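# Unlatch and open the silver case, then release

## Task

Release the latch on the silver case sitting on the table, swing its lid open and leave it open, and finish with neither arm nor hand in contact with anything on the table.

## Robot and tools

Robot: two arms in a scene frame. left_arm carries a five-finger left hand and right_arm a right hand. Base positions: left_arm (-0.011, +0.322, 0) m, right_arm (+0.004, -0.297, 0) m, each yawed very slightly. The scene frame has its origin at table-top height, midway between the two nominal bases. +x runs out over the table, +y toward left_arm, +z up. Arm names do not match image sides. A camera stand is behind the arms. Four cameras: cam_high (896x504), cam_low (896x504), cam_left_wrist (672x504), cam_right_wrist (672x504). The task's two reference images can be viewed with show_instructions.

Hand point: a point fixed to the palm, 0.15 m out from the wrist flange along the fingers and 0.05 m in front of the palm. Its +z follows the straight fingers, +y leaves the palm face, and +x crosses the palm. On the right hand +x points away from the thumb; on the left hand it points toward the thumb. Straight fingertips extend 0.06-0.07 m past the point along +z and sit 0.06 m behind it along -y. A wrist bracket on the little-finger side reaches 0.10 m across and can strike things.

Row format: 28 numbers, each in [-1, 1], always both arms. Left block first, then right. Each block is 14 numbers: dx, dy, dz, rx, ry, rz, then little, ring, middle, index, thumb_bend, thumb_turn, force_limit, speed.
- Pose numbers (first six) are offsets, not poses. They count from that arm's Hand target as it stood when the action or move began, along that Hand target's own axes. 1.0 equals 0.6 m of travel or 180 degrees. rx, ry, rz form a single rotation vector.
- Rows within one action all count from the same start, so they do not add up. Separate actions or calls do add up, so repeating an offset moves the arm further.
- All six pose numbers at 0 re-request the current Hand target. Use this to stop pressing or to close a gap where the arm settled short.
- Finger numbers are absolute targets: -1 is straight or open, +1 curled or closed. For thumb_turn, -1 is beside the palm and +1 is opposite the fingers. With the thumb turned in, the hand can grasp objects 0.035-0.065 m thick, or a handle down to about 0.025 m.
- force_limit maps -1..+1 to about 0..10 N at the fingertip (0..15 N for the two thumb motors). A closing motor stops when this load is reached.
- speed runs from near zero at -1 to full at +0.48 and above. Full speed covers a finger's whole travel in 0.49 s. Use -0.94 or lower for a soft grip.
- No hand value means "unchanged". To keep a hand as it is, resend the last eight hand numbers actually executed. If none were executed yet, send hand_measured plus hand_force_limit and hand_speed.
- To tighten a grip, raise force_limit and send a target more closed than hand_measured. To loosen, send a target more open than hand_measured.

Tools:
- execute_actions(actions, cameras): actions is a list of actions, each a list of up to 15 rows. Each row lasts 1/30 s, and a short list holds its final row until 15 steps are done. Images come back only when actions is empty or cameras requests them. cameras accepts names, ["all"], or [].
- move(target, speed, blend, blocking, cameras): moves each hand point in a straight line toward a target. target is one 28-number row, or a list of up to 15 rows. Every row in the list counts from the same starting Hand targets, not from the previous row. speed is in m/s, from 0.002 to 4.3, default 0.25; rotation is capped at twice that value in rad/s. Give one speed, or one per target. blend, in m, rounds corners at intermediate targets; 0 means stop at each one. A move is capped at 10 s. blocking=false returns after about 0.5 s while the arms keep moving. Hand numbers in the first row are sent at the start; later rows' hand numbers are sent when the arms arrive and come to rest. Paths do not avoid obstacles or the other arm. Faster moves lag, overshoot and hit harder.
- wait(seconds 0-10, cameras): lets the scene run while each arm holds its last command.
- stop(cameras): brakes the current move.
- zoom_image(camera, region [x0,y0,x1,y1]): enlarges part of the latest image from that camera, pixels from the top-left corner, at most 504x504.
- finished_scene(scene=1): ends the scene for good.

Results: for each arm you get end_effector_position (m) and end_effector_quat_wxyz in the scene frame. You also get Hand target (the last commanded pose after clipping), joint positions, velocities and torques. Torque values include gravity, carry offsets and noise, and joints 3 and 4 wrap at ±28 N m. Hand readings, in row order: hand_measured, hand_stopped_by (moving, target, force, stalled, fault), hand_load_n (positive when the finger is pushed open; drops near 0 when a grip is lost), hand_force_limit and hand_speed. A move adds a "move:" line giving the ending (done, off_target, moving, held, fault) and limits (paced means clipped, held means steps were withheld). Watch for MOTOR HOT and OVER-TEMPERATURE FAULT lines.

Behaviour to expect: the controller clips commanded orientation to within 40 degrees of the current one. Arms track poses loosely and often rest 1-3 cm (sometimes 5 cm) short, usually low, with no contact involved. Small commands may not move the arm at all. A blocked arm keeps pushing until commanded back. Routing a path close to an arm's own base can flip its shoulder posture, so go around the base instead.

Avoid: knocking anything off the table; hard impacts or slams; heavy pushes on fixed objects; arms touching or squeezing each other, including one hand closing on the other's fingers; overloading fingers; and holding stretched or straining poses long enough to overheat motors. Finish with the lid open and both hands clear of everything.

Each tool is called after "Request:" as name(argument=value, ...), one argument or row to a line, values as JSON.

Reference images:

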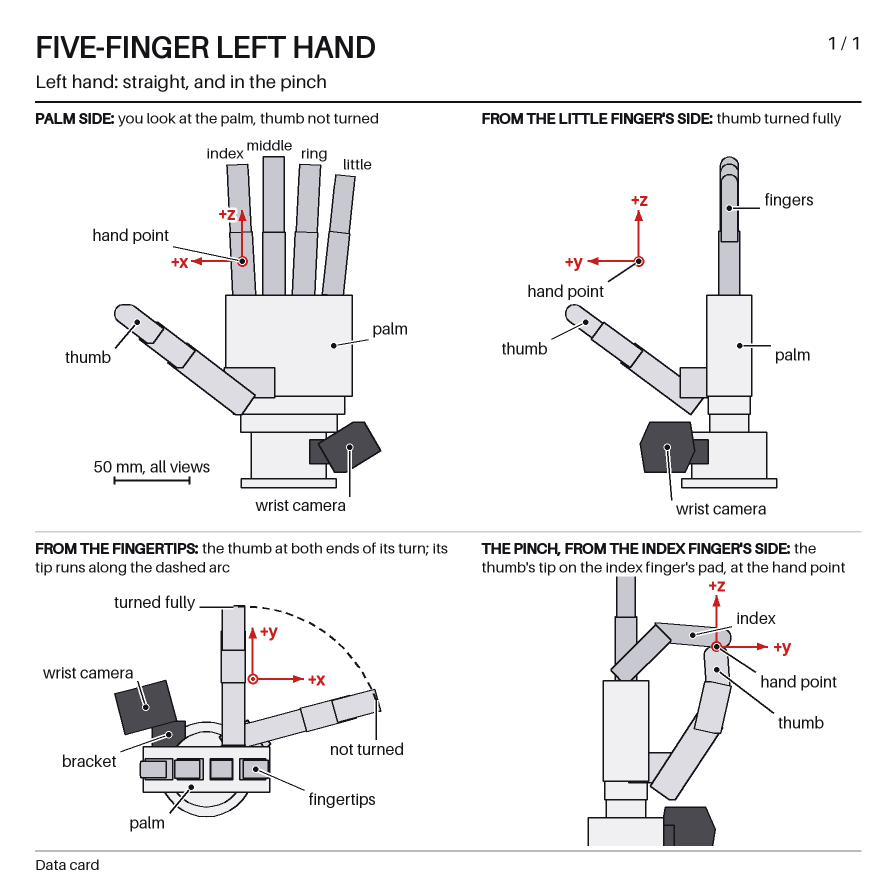

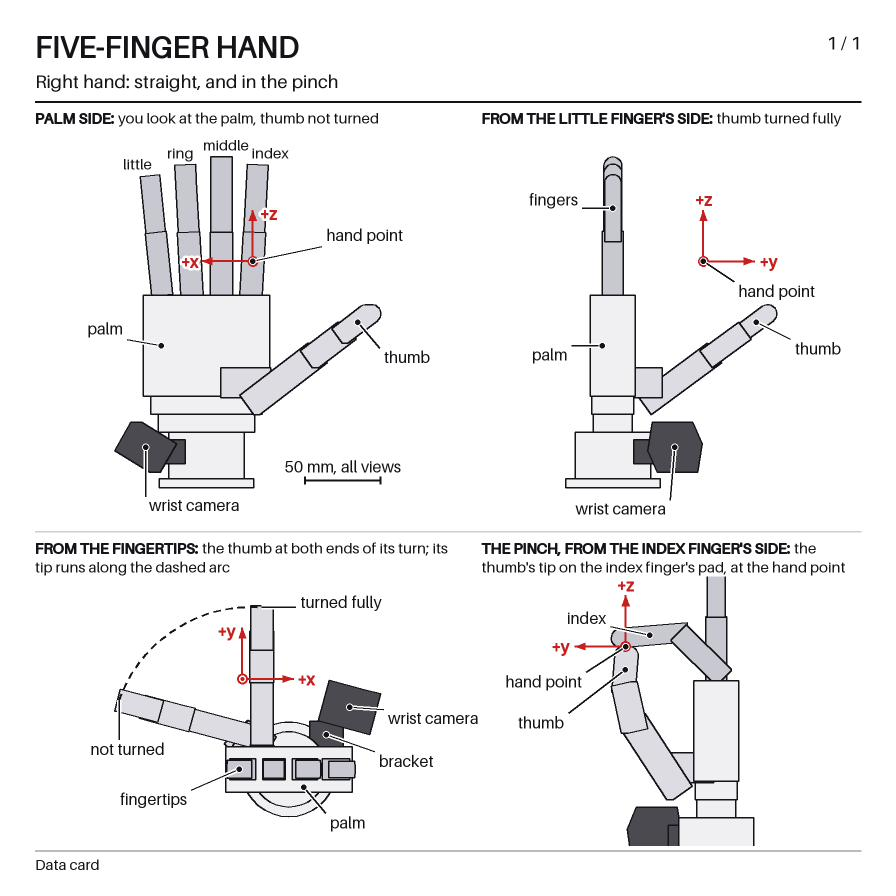

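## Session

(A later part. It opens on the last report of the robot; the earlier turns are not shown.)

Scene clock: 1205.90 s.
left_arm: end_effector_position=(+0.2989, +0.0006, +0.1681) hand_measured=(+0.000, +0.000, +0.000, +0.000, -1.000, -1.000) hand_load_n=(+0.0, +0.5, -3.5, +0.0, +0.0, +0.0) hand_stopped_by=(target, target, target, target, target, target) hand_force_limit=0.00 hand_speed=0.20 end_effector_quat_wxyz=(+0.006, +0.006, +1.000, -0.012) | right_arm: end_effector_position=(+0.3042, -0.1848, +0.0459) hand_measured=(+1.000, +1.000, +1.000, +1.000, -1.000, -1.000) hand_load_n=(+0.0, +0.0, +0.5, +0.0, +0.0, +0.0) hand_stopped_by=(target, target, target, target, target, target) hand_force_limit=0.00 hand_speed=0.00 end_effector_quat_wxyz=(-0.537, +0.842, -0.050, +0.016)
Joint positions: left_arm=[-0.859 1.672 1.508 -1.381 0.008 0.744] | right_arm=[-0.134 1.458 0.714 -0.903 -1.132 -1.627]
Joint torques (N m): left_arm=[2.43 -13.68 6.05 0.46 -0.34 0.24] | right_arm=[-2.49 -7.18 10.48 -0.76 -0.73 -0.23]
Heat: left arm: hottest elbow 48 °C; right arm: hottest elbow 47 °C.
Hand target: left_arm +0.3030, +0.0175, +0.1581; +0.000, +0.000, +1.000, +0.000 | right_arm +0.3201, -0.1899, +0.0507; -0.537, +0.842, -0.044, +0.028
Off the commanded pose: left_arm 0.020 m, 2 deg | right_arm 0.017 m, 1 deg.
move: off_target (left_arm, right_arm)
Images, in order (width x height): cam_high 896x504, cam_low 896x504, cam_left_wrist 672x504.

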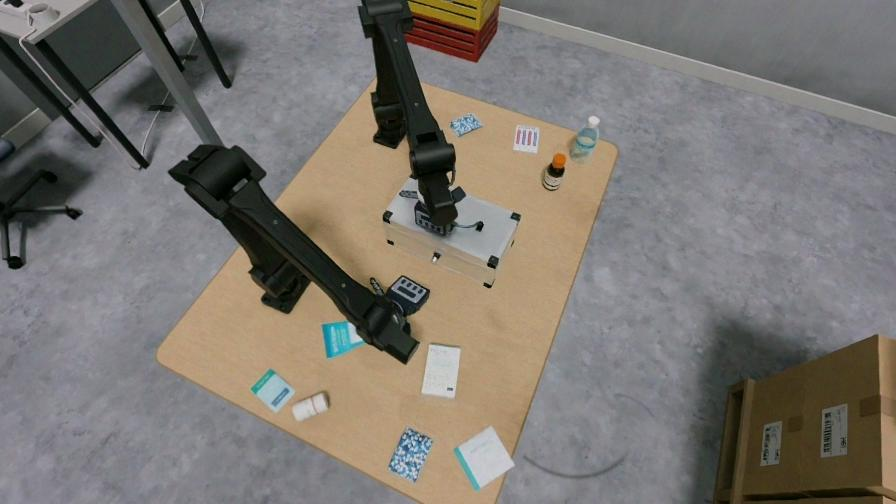

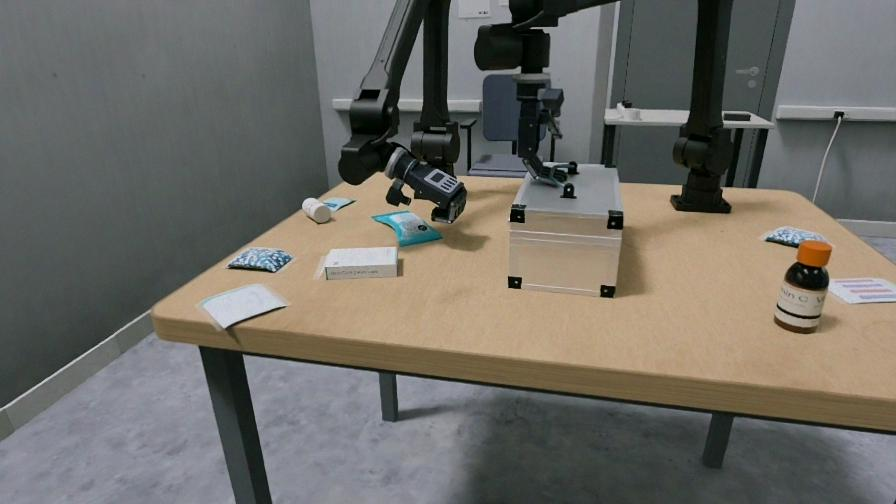

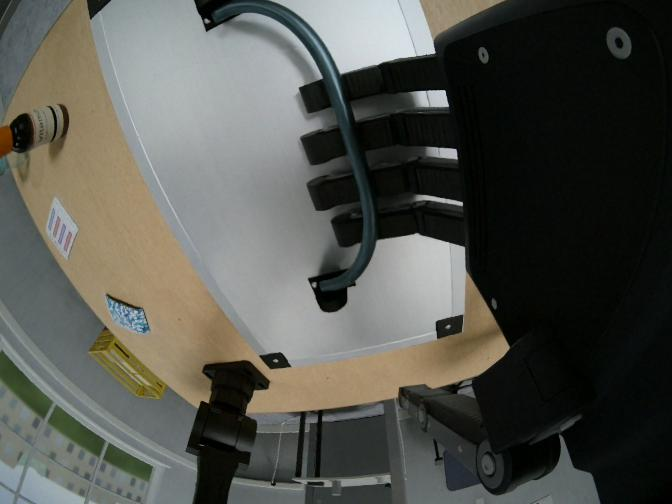

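Request:
move(
  target=[
    [-0.012,0.01,-0.025,0,0,0,0.5,0.5,0.5,0.5,-1,-1,0,-0.3, 0,0,0,0,0,0,1,1,1,1,-1,-1,0,0],
    [-0.012,0.025,-0.06,0,0,0,0.5,0.5,0.5,0.5,-1,-1,0,-0.3, 0,0,0,0,0,0,1,1,1,1,-1,-1,0,0],
  ],
  cameras=["cam_low","cam_left_wrist"],
  speed=0.05,
)

Request:
zoom_image(
  camera="cam_low",
  region=[490, 130, 610, 220],
)

Request:
zoom_image(
  camera="cam_left_wrist",
  region=[160, 0, 460, 300],
)

Scene clock: 1230.50 s.
left_arm: end_effector_position=(+0.3005, +0.0339, +0.1737) hand_measured=(+0.500, +0.500, +0.500, +0.500, -1.000, -1.000) hand_load_n=(+0.0, +0.5, +0.0, +0.5, +0.0, +0.0) hand_stopped_by=(target, target, target, target, target, target) hand_force_limit=0.00 hand_speed=-0.30 end_effector_quat_wxyz=(-0.015, +0.002, +1.000, +0.015) | right_arm: end_effector_position=(+0.3042, -0.1848, +0.0459) hand_measured=(+1.000, +1.000, +1.000, +1.000, -1.000, -1.000) hand_load_n=(+0.0, +0.0, +0.0, +0.0, +0.0, -0.5) hand_stopped_by=(target, target, target, target, target, target) hand_force_limit=0.00 hand_speed=0.00 end_effector_quat_wxyz=(-0.537, +0.842, -0.050, +0.016)
Joint positions: left_arm=[-0.812 1.659 1.494 -1.448 0.001 0.782] | right_arm=[-0.134 1.458 0.714 -0.903 -1.132 -1.627]
Joint torques (N m): left_arm=[1.49 -15.27 11.25 -0.57 -0.13 0.16] | right_arm=[-2.67 -6.83 10.37 -0.76 -0.71 -0.19]
Heat: left arm: hottest elbow 48 °C; right arm: hottest elbow 47 °C.
Hand target: left_arm +0.3103, +0.0326, +0.1942; +0.000, +0.000, +1.000, +0.000 | right_arm +0.3201, -0.1899, +0.0507; -0.537, +0.842, -0.044, +0.028
Off the commanded pose: left_arm 0.023 m, 2 deg | right_arm 0.017 m, 1 deg.
move: off_target (left_arm, right_arm)
Images, in order (width x height): cam_low 896x504, cam_left_wrist 672x504.

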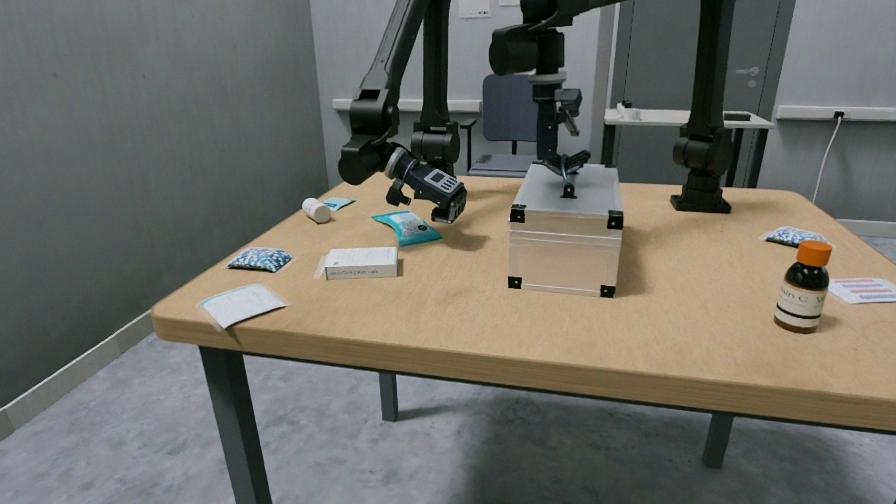

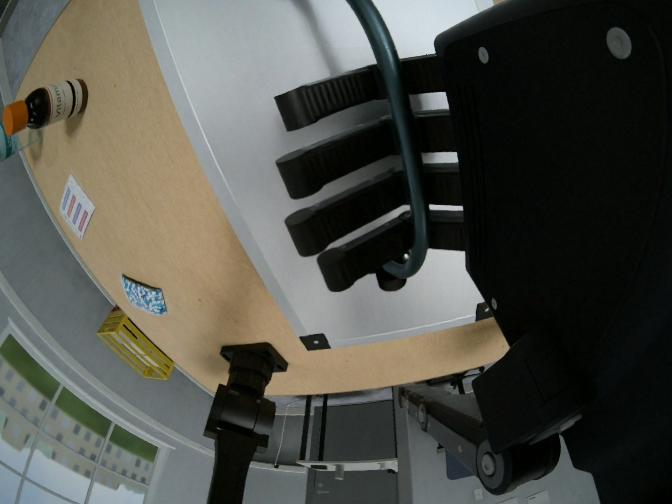

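Scaled by 4.200 from the camera's 896x504 image, which has a finer 1280x720 frame.

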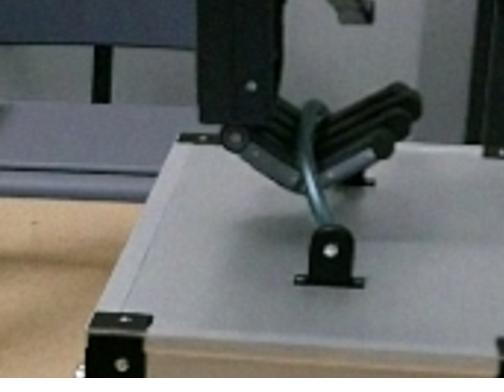

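Scaled by 1.680 from the camera's 672x504 image, which has a finer 960x720 frame.

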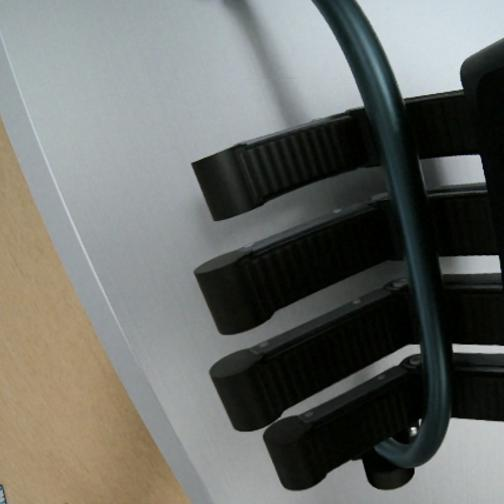

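Request:
move(
  target=[
    [-0.012,0.0,-0.025,0,0,0,0.5,0.5,0.5,0.5,-1,-1,0,-0.3, 0,0,0,0,0,0,1,1,1,1,-1,-1,0,0],
  ],
  cameras=["cam_low","cam_left_wrist"],
  speed=0.05,
)

Request:
zoom_image(
  camera="cam_low",
  region=[490, 130, 610, 220],
)

Request:
zoom_image(
  camera="cam_left_wrist",
  region=[160, 0, 460, 300],
)

Scene clock: 1244.83 s.
left_arm: end_effector_position=(+0.3005, +0.0426, +0.1784) hand_measured=(+0.500, +0.500, +0.500, +0.500, -1.000, -1.000) hand_load_n=(+0.0, +0.5, +0.5, +2.0, +0.0, +0.0) hand_stopped_by=(target, target, target, target, target, target) hand_force_limit=0.00 hand_speed=-0.30 end_effector_quat_wxyz=(-0.024, +0.001, +0.999, +0.024) | right_arm: end_effector_position=(+0.3042, -0.1848, +0.0459) hand_measured=(+1.000, +1.000, +1.000, +1.000, -1.000, -1.000) hand_load_n=(+0.0, +0.0, +0.0, +0.0, +0.0, -0.5) hand_stopped_by=(target, target, target, target, target, target) hand_force_limit=0.00 hand_speed=0.00 end_effector_quat_wxyz=(-0.537, +0.842, -0.050, +0.016)
Joint positions: left_arm=[-0.8 1.659 1.501 -1.48 0 0.793] | right_arm=[-0.134 1.458 0.714 -0.903 -1.132 -1.627]
Joint velocities: left_arm=[within noise] | right_arm=[-0.005 -0.005 -0.002 -0.012 -0.154 -0.007]
Joint torques (N m): left_arm=[1.38 -14.74 14.24 -0.92 -0.07 0.12] | right_arm=[-2.14 -6.83 10.44 -0.68 -0.75 -0.24]
Heat: left arm: hottest elbow 50 °C; right arm: hottest elbow 47 °C.
Hand target: left_arm +0.3175, +0.0325, +0.2092; +0.000, +0.000, +1.000, +0.000 | right_arm +0.3201, -0.1899, +0.0507; -0.537, +0.842, -0.044, +0.028
Off the commanded pose: left_arm 0.037 m, 4 deg | right_arm 0.017 m, 1 deg.
move: off_target (left_arm, right_arm)
Images, in order (width x height): cam_low 896x504, cam_left_wrist 672x504.

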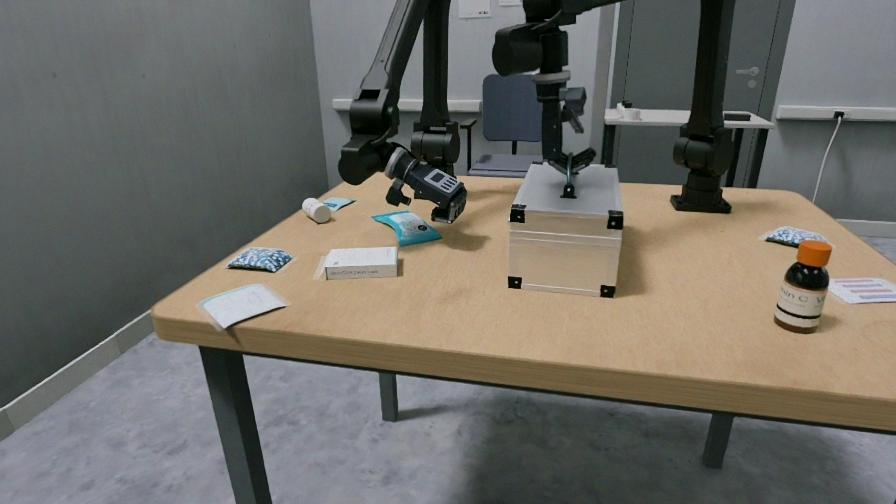

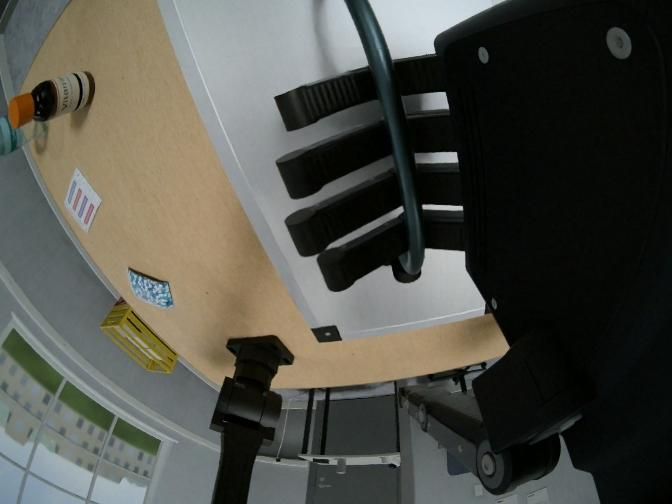

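Scaled by 4.200 from the camera's 896x504 image, which has a finer 1280x720 frame.

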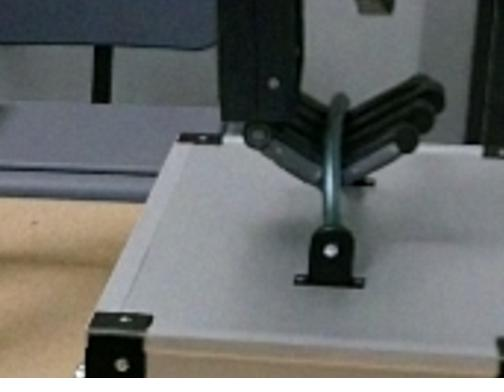

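Scaled by 1.680 from the camera's 672x504 image, which has a finer 960x720 frame.

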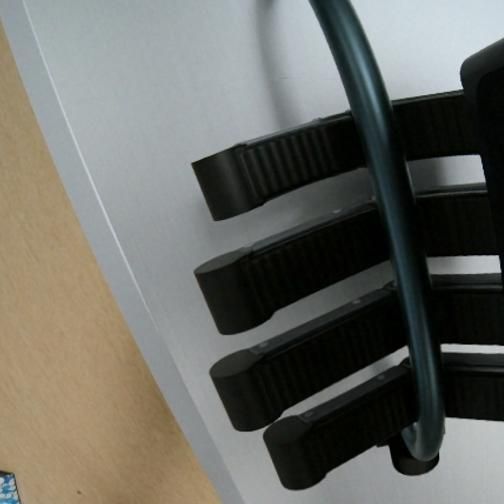

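Request:
move(
  target=[
    [0,0,0,0,0,0,0.5,0.5,0.5,0.5,-1,-1,0,-0.3, -0.0092,-0.0052,0.1297,0,0,0,1,1,1,1,-1,-1,0,0],
    [0,0,0,0,0,0,0.5,0.5,0.5,0.5,-1,-1,0,-0.3, -0.0179,-0.0402,0.2047,0,0,0,1,1,1,1,-1,-1,0,0],
  ],
  cameras=["cam_low","cam_left_wrist","cam_high"],
  speed=0.08,
)

Request:
zoom_image(
  camera="cam_low",
  region=[460, 130, 660, 310],
)

Request:
zoom_image(
  camera="cam_high",
  region=[380, 180, 530, 310],
)

Scene clock: 1264.90 s.
left_arm: end_effector_position=(+0.3011, +0.0435, +0.1785) hand_measured=(+0.500, +0.500, +0.500, +0.500, -1.000, -1.000) hand_load_n=(+0.0, +0.0, +0.0, +2.5, +0.0, +0.0) hand_stopped_by=(target, target, target, target, target, target) hand_force_limit=0.00 hand_speed=-0.30 end_effector_quat_wxyz=(-0.024, +0.002, +0.999, +0.025) | right_arm: end_effector_position=(+0.3278, -0.0859, +0.0226) hand_measured=(+1.000, +1.000, +1.000, +1.000, -1.000, -1.000) hand_load_n=(+0.0, +0.0, +0.0, -1.0, +0.0, -0.5) hand_stopped_by=(target, target, target, target, target, target) hand_force_limit=0.00 hand_speed=0.00 end_effector_quat_wxyz=(-0.536, +0.841, -0.061, +0.037)
Joint positions: left_arm=[-0.799 1.659 1.501 -1.481 -0.002 0.796] | right_arm=[0.165 1.474 0.6 -0.113 -1.038 -0.913]
Joint torques (N m): left_arm=[1.26 -14.56 14.28 -0.95 0.01 0.12] | right_arm=[2.08 -7.53 7.39 2.19 -0.32 0.17]
Heat: left arm: hottest elbow 52 °C; right arm: hottest elbow 47 °C.
Hand target: left_arm +0.3175, +0.0325, +0.2093; +0.000, +0.000, +1.000, +0.000 | right_arm +0.3220, -0.0679, +0.0206; -0.537, +0.842, -0.044, +0.028
Off the commanded pose: left_arm 0.037 m, 4 deg | right_arm 0.019 m, 2 deg.
move: off_target (left_arm, right_arm)
Images, in order (width x height): cam_high 896x504, cam_low 896x504, cam_left_wrist 672x504.

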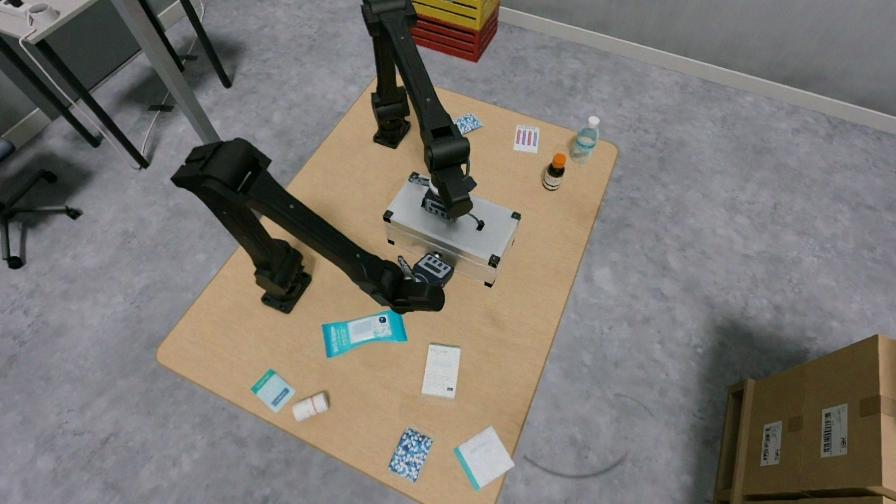

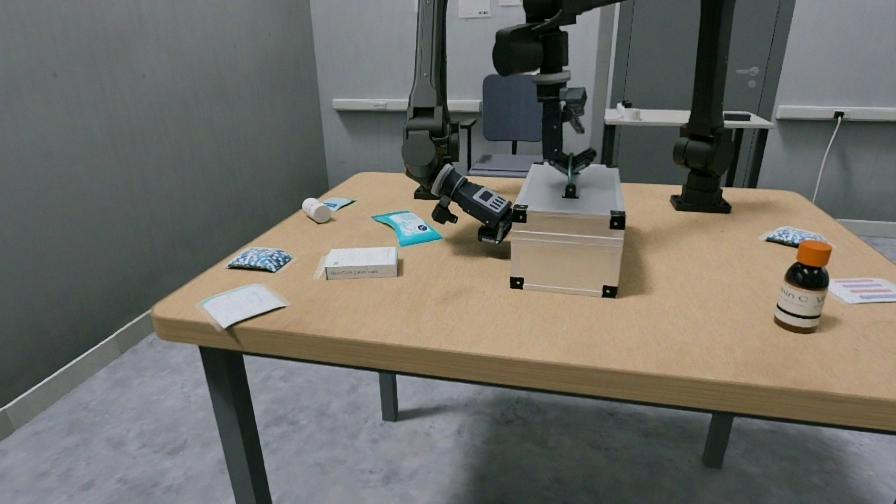

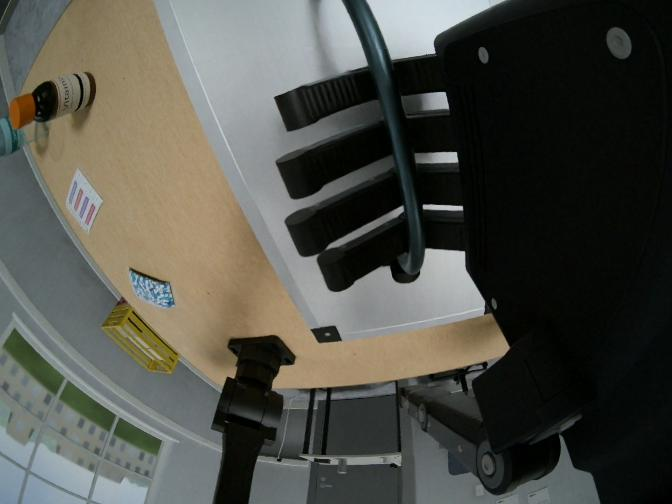

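Scaled by 2.520 from the camera's 896x504 image, which has a finer 1280x720 frame.

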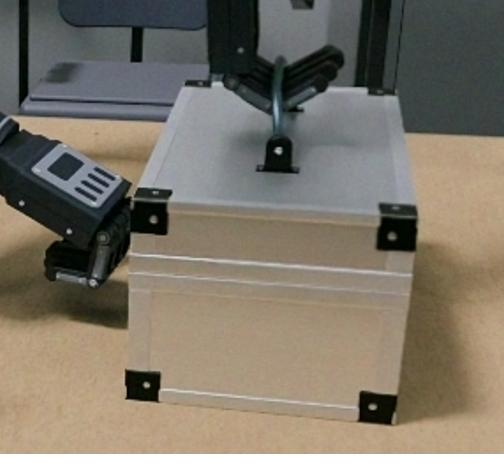

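Scaled by 3.360 from the camera's 896x504 image, which has a finer 1280x720 frame.

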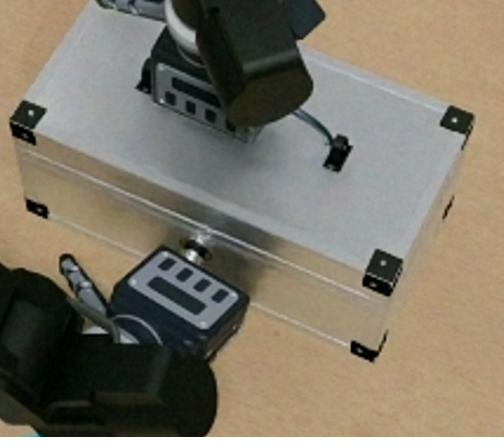

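Request:
zoom_image(
  camera="cam_high",
  region=[420, 240, 460, 280],
)

Scaled by 12.600 from the camera's 896x504 image, which has a finer 1280x720 frame.

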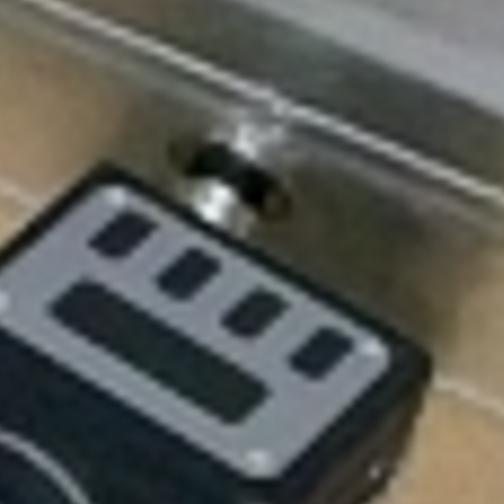

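Request:
move(
  target=[
    [0.0033,-0.0758,0.02,0,0,0,0.5,0.5,0.5,0.5,-1,-1,0,-0.3, 0,0,0,0,0,0,1,1,1,1,-1,-1,0,0],
  ],
  cameras=["cam_low","cam_left_wrist","cam_high"],
  speed=0.05,
)

Request:
zoom_image(
  camera="cam_low",
  region=[460, 130, 660, 310],
)

Request:
zoom_image(
  camera="cam_high",
  region=[420, 240, 460, 280],
)

Scene clock: 1342.77 s.
left_arm: end_effector_position=(+0.3071, +0.0243, +0.1724) hand_measured=(+0.500, +0.500, +0.500, +0.500, -1.000, -1.000) hand_load_n=(+0.0, +0.0, +0.0, +2.5, +0.0, +0.0) hand_stopped_by=(target, target, target, target, target, target) hand_force_limit=0.00 hand_speed=-0.30 end_effector_quat_wxyz=(-0.024, -0.003, +0.999, +0.033) | right_arm: end_effector_position=(+0.3277, -0.0858, +0.0227) hand_measured=(+1.000, +1.000, +1.000, +1.000, -1.000, -1.000) hand_load_n=(+0.0, +0.0, +0.0, -1.0, +0.0, -0.5) hand_stopped_by=(target, target, target, target, target, target) hand_force_limit=0.00 hand_speed=0.00 end_effector_quat_wxyz=(-0.536, +0.841, -0.061, +0.037)
Joint positions: left_arm=[-0.82 1.717 1.557 -1.491 -0.011 0.764] | right_arm=[0.165 1.474 0.6 -0.113 -1.038 -0.912]
Joint torques (N m): left_arm=[-1.73 -13.33 15.71 -0.34 0.54 -0.2] | right_arm=[1.9 -7.77 7.23 2.26 -0.31 0.17]
Heat: left arm: hottest elbow 60 °C; right arm: hottest elbow 42 °C.
Hand target: left_arm +0.3155, -0.0129, +0.1972; +0.000, +0.000, +1.000, +0.000 | right_arm +0.3219, -0.0679, +0.0206; -0.537, +0.842, -0.044, +0.028
Off the commanded pose: left_arm 0.046 m, 5 deg | right_arm 0.019 m, 2 deg.
move: off_target (left_arm, right_arm)
Images, in order (width x height): cam_high 896x504, cam_low 896x504, cam_left_wrist 672x504.

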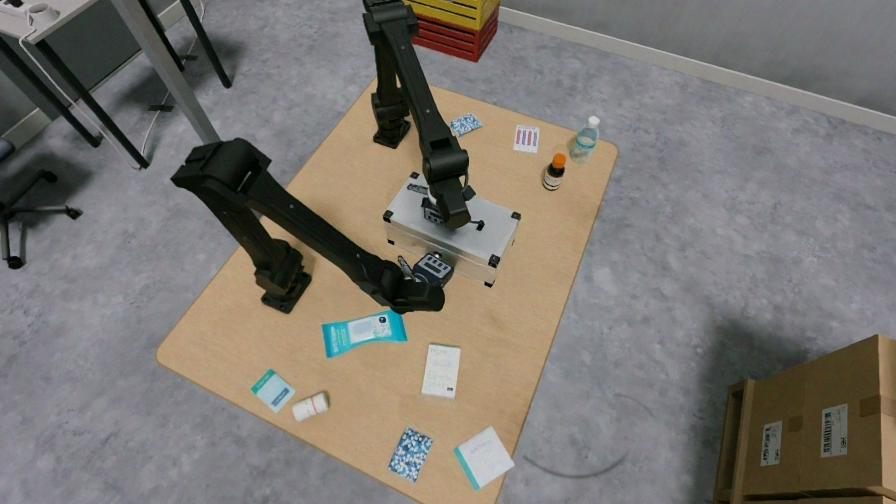

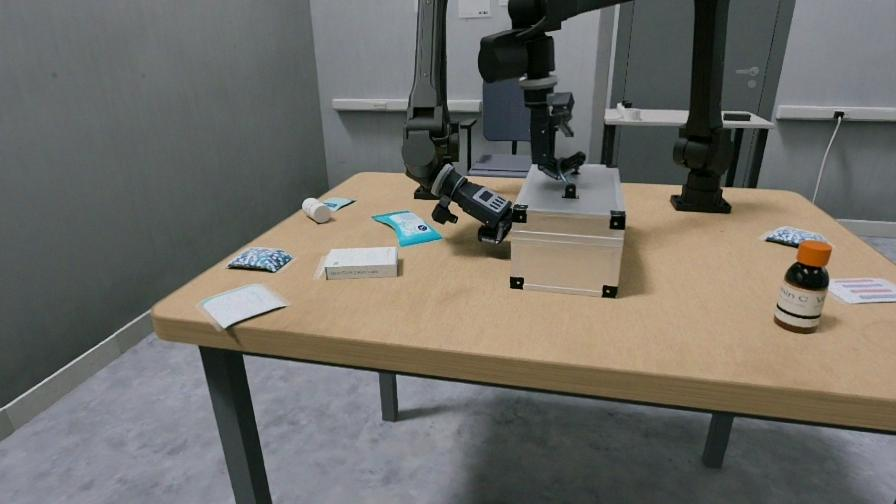

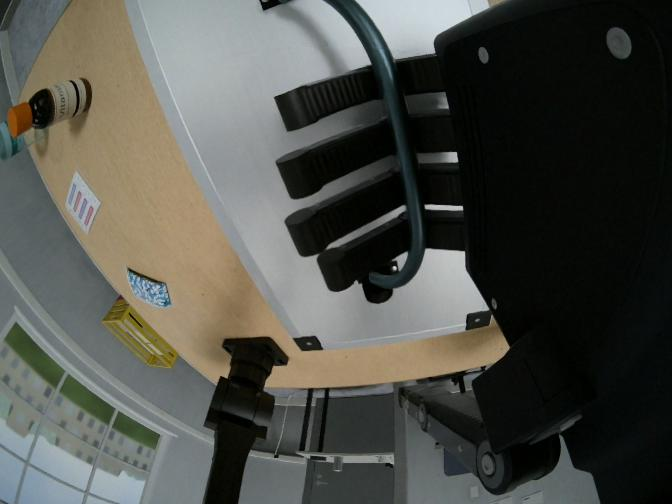

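Scaled by 2.520 from the camera's 896x504 image, which has a finer 1280x720 frame.

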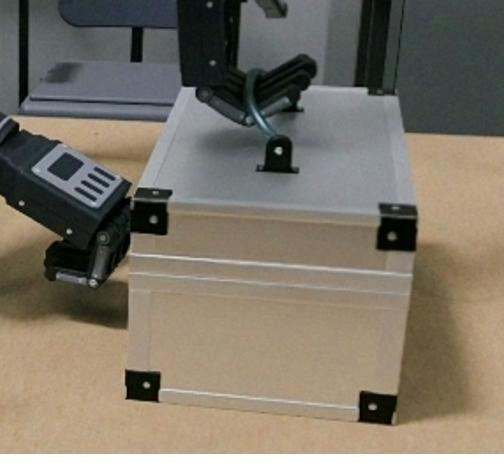

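Scaled by 12.600 from the camera's 896x504 image, which has a finer 1280x720 frame.

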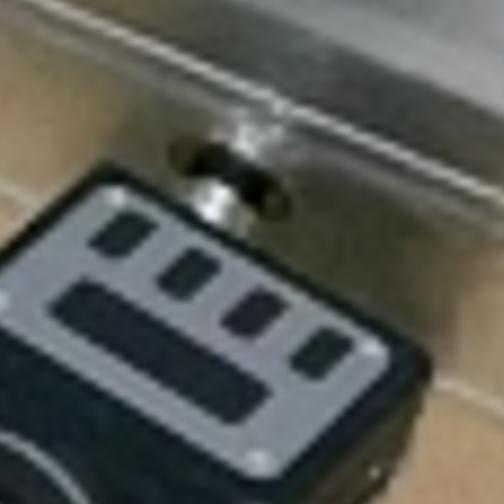

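Request:
move(
  target=[
    [0,0,0,0,0,0,0.5,0.5,0.5,0.5,-1,-1,0,-0.3, -0.0044,-0.0175,0.0375,0,0,0,1,1,1,1,-1,-1,0,0],
  ],
  cameras=["cam_low","cam_left_wrist","cam_high"],
  speed=0.05,
)

Request:
zoom_image(
  camera="cam_low",
  region=[460, 130, 660, 310],
)

Request:
zoom_image(
  camera="cam_high",
  region=[420, 240, 460, 280],
)

Scene clock: 1354.17 s.
left_arm: end_effector_position=(+0.3098, +0.0299, +0.1705) hand_measured=(+0.500, +0.500, +0.500, +0.500, -1.000, -1.000) hand_load_n=(+0.0, +0.0, +0.0, +3.5, -0.5, +0.0) hand_stopped_by=(target, target, target, target, target, target) hand_force_limit=0.00 hand_speed=-0.30 end_effector_quat_wxyz=(-0.022, +0.003, +0.999, +0.048) | right_arm: end_effector_position=(+0.3337, -0.0735, +0.0237) hand_measured=(+1.000, +1.000, +1.000, +1.000, -1.000, -1.000) hand_load_n=(+0.0, +0.0, +0.0, -1.5, +0.0, +0.0) hand_stopped_by=(target, target, target, target, target, target) hand_force_limit=0.00 hand_speed=0.00 end_effector_quat_wxyz=(-0.530, +0.844, -0.068, +0.051)
Joint positions: left_arm=[-0.819 1.726 1.557 -1.503 -0.036 0.775] | right_arm=[0.205 1.468 0.592 -0.024 -0.985 -0.826]
Joint torques (N m): left_arm=[-1.79 -14.45 15.69 0.27 1.53 -0.3] | right_arm=[4.54 -6.53 8.1 2.47 -0.83 0.31]
Heat: left arm: hottest elbow 61 °C; right arm: hottest elbow 42 °C.
Hand target: left_arm +0.3155, -0.0130, +0.1973; +0.000, +0.000, +1.000, +0.000 | right_arm +0.3219, -0.0429, +0.0207; -0.537, +0.842, -0.044, +0.028
Off the commanded pose: left_arm 0.051 m, 6 deg | right_arm 0.033 m, 4 deg.
move: off_target (left_arm, right_arm)
Images, in order (width x height): cam_high 896x504, cam_low 896x504, cam_left_wrist 672x504.

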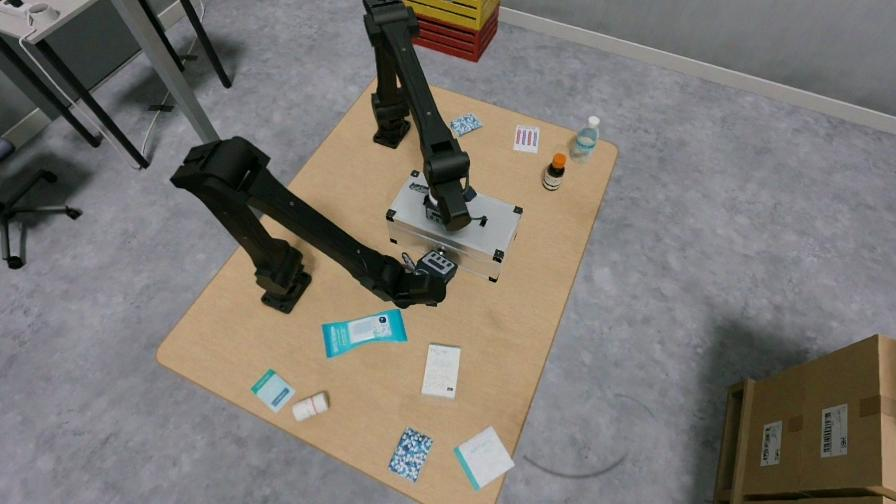

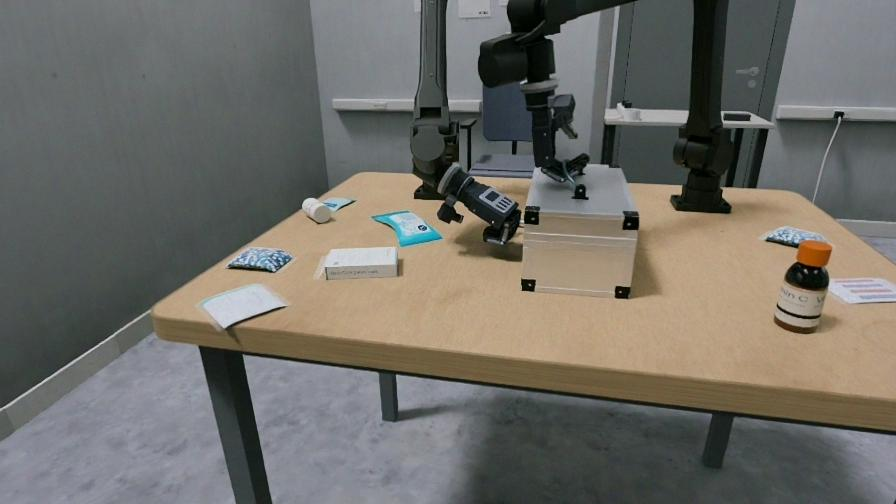

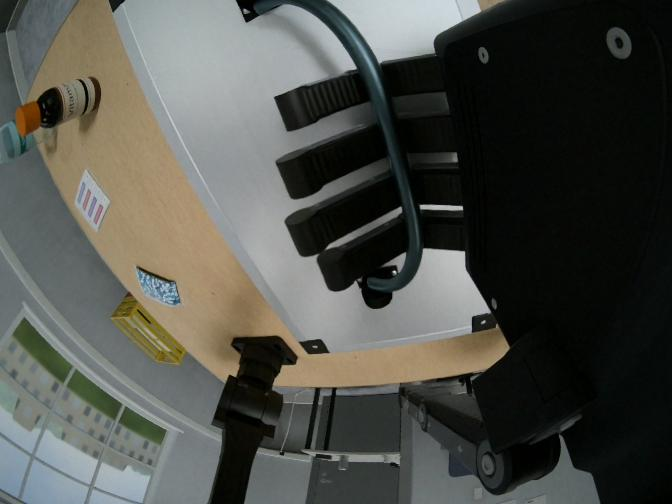

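Scaled by 2.520 from the camera's 896x504 image, which has a finer 1280x720 frame.

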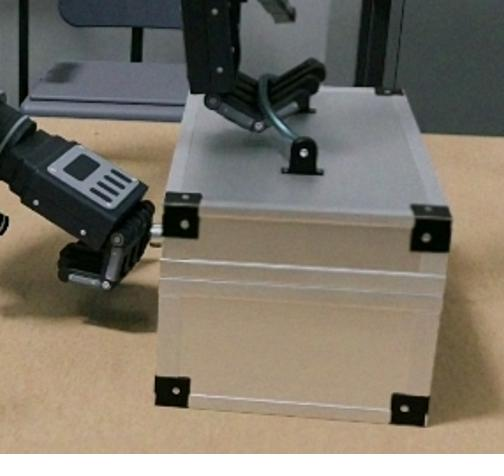

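Scaled by 12.600 from the camera's 896x504 image, which has a finer 1280x720 frame.

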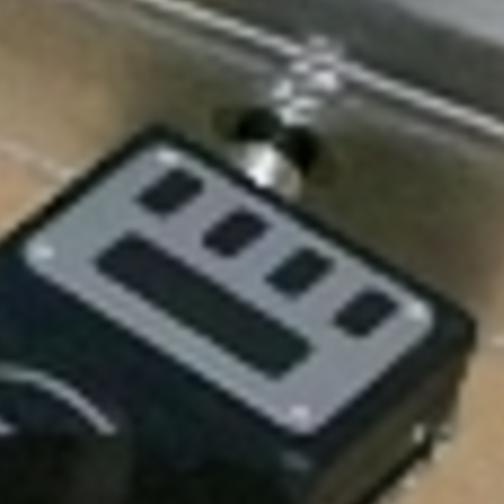

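Request:
zoom_image(
  camera="cam_low",
  region=[500, 200, 550, 240],
)

Scaled by 10.080 from the camera's 896x504 image, which has a finer 1280x720 frame.

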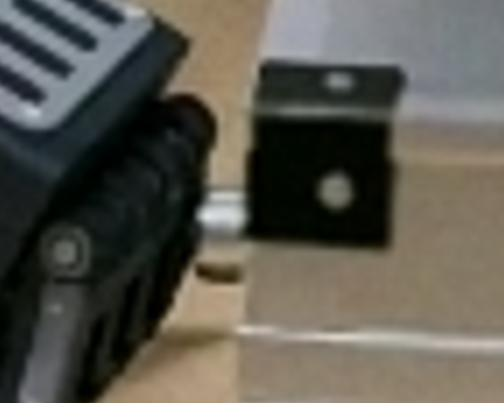

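Request:
move(
  target=[
    [0.0058,0.0717,0.0288,0,0,0,0.5,0.5,0.5,0.5,-1,-1,0,-0.3, 0.0256,0.0576,-0.2419,0,0,0,1,1,1,1,-1,-1,0,0],
    [0.0058,0.0717,0.0288,0,0,0,0,0,0,0,-1,-1,0,-0.3, 0.0256,0.0576,-0.2419,0,0,0,1,1,1,1,-1,-1,0,0],
  ],
  cameras=["cam_low","cam_left_wrist","cam_high"],
  speed=0.15,
)

Request:
zoom_image(
  camera="cam_low",
  region=[460, 130, 660, 310],
)

Scene clock: 1428.20 s.
left_arm: end_effector_position=(+0.3103, +0.0303, +0.1751) hand_measured=(+0.000, +0.000, +0.000, +0.000, -1.000, -1.000) hand_load_n=(+0.0, +0.0, +0.0, +0.0, +0.0, +0.0) hand_stopped_by=(target, target, target, target, target, target) hand_force_limit=0.00 hand_speed=-0.30 end_effector_quat_wxyz=(-0.008, +0.002, +1.000, +0.011) | right_arm: end_effector_position=(+0.3061, -0.1848, +0.0459) hand_measured=(+1.000, +1.000, +1.000, +1.000, -1.000, -1.000) hand_load_n=(+0.0, +0.0, +0.0, +0.0, +0.0, +0.0) hand_stopped_by=(target, target, target, target, target, target) hand_force_limit=0.00 hand_speed=0.00 end_effector_quat_wxyz=(-0.537, +0.842, -0.050, +0.016)
Joint positions: left_arm=[-0.805 1.671 1.516 -1.442 -0.004 0.789] | right_arm=[-0.133 1.463 0.719 -0.902 -1.132 -1.625]
Joint torques (N m): left_arm=[1.08 -15.33 8.17 0.73 0.09 0.08] | right_arm=[-2.43 -7.24 10.48 -0.68 -0.72 -0.26]
Heat: left arm: hottest elbow 66 °C; right arm: hottest elbow 43 °C.
Hand target: left_arm +0.3120, +0.0300, +0.1799; +0.000, +0.000, +1.000, +0.000 | right_arm +0.3220, -0.1899, +0.0507; -0.537, +0.842, -0.044, +0.028
Off the commanded pose: left_arm 0.005 m, 2 deg | right_arm 0.017 m, 1 deg.
move: off_target (right_arm); target 2's new numbers were sent with left_arm's hand 0.010 m and 3 deg from that target
Images, in order (width x height): cam_high 896x504, cam_low 896x504, cam_left_wrist 672x504.

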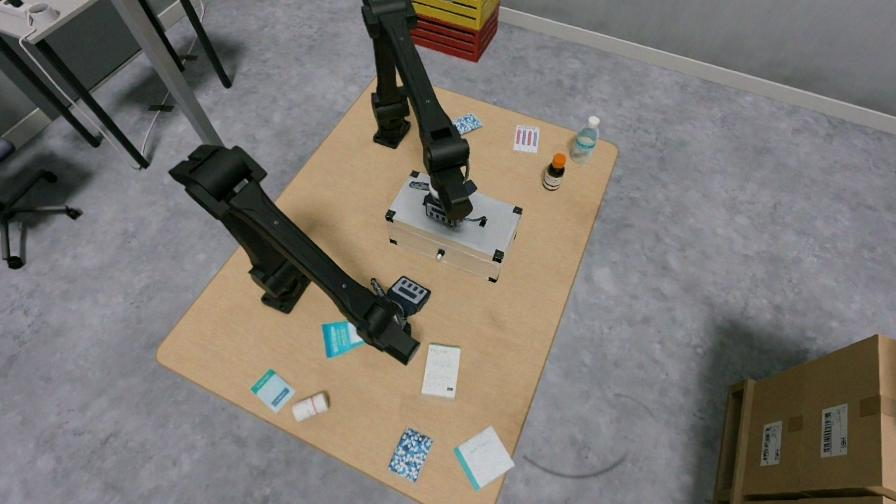

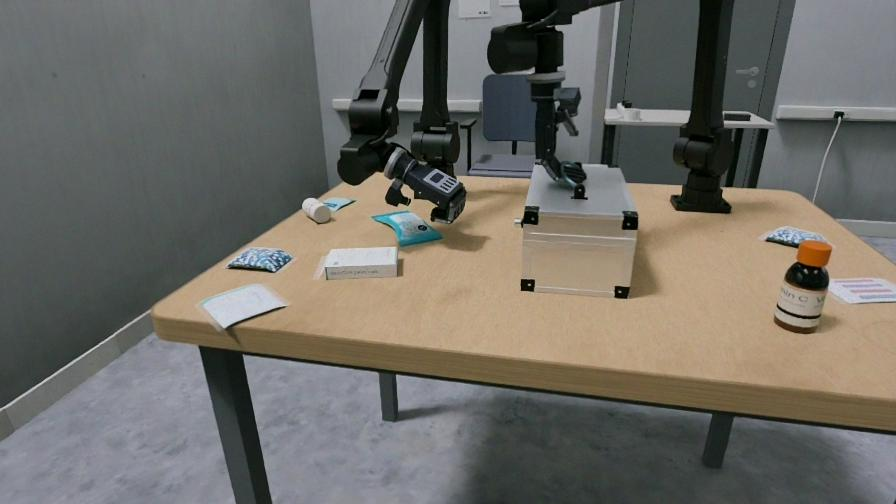

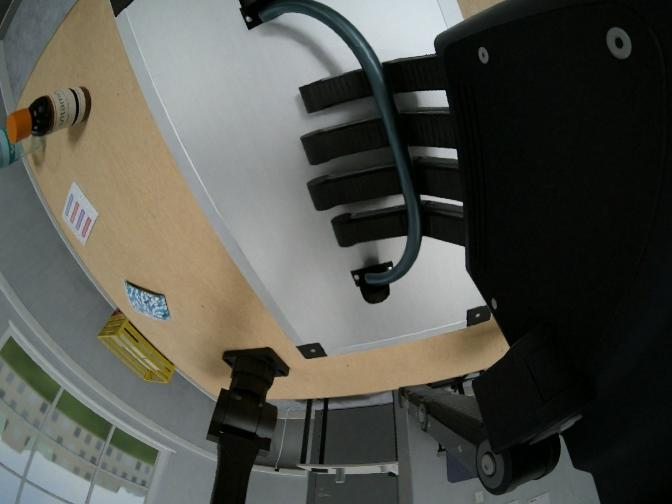

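Scaled by 2.520 from the camera's 896x504 image, which has a finer 1280x720 frame.

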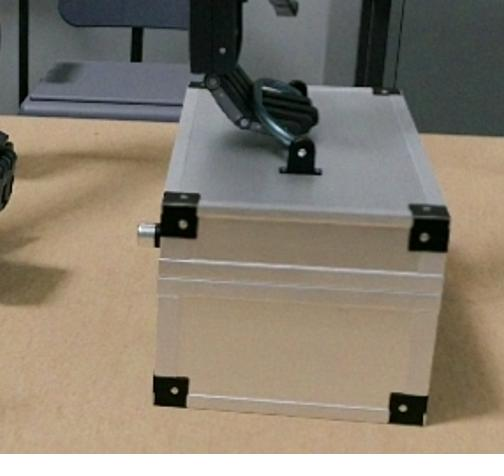

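Request:
zoom_image(
  camera="cam_low",
  region=[500, 200, 550, 240],
)

Scaled by 10.080 from the camera's 896x504 image, which has a finer 1280x720 frame.

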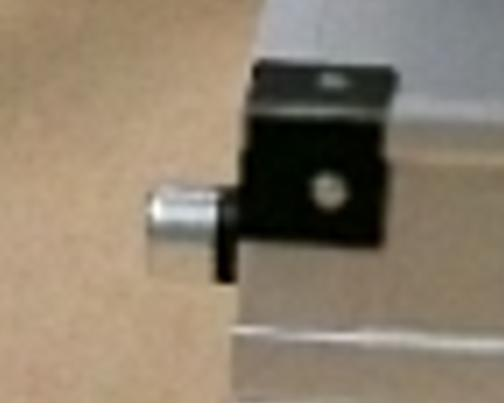

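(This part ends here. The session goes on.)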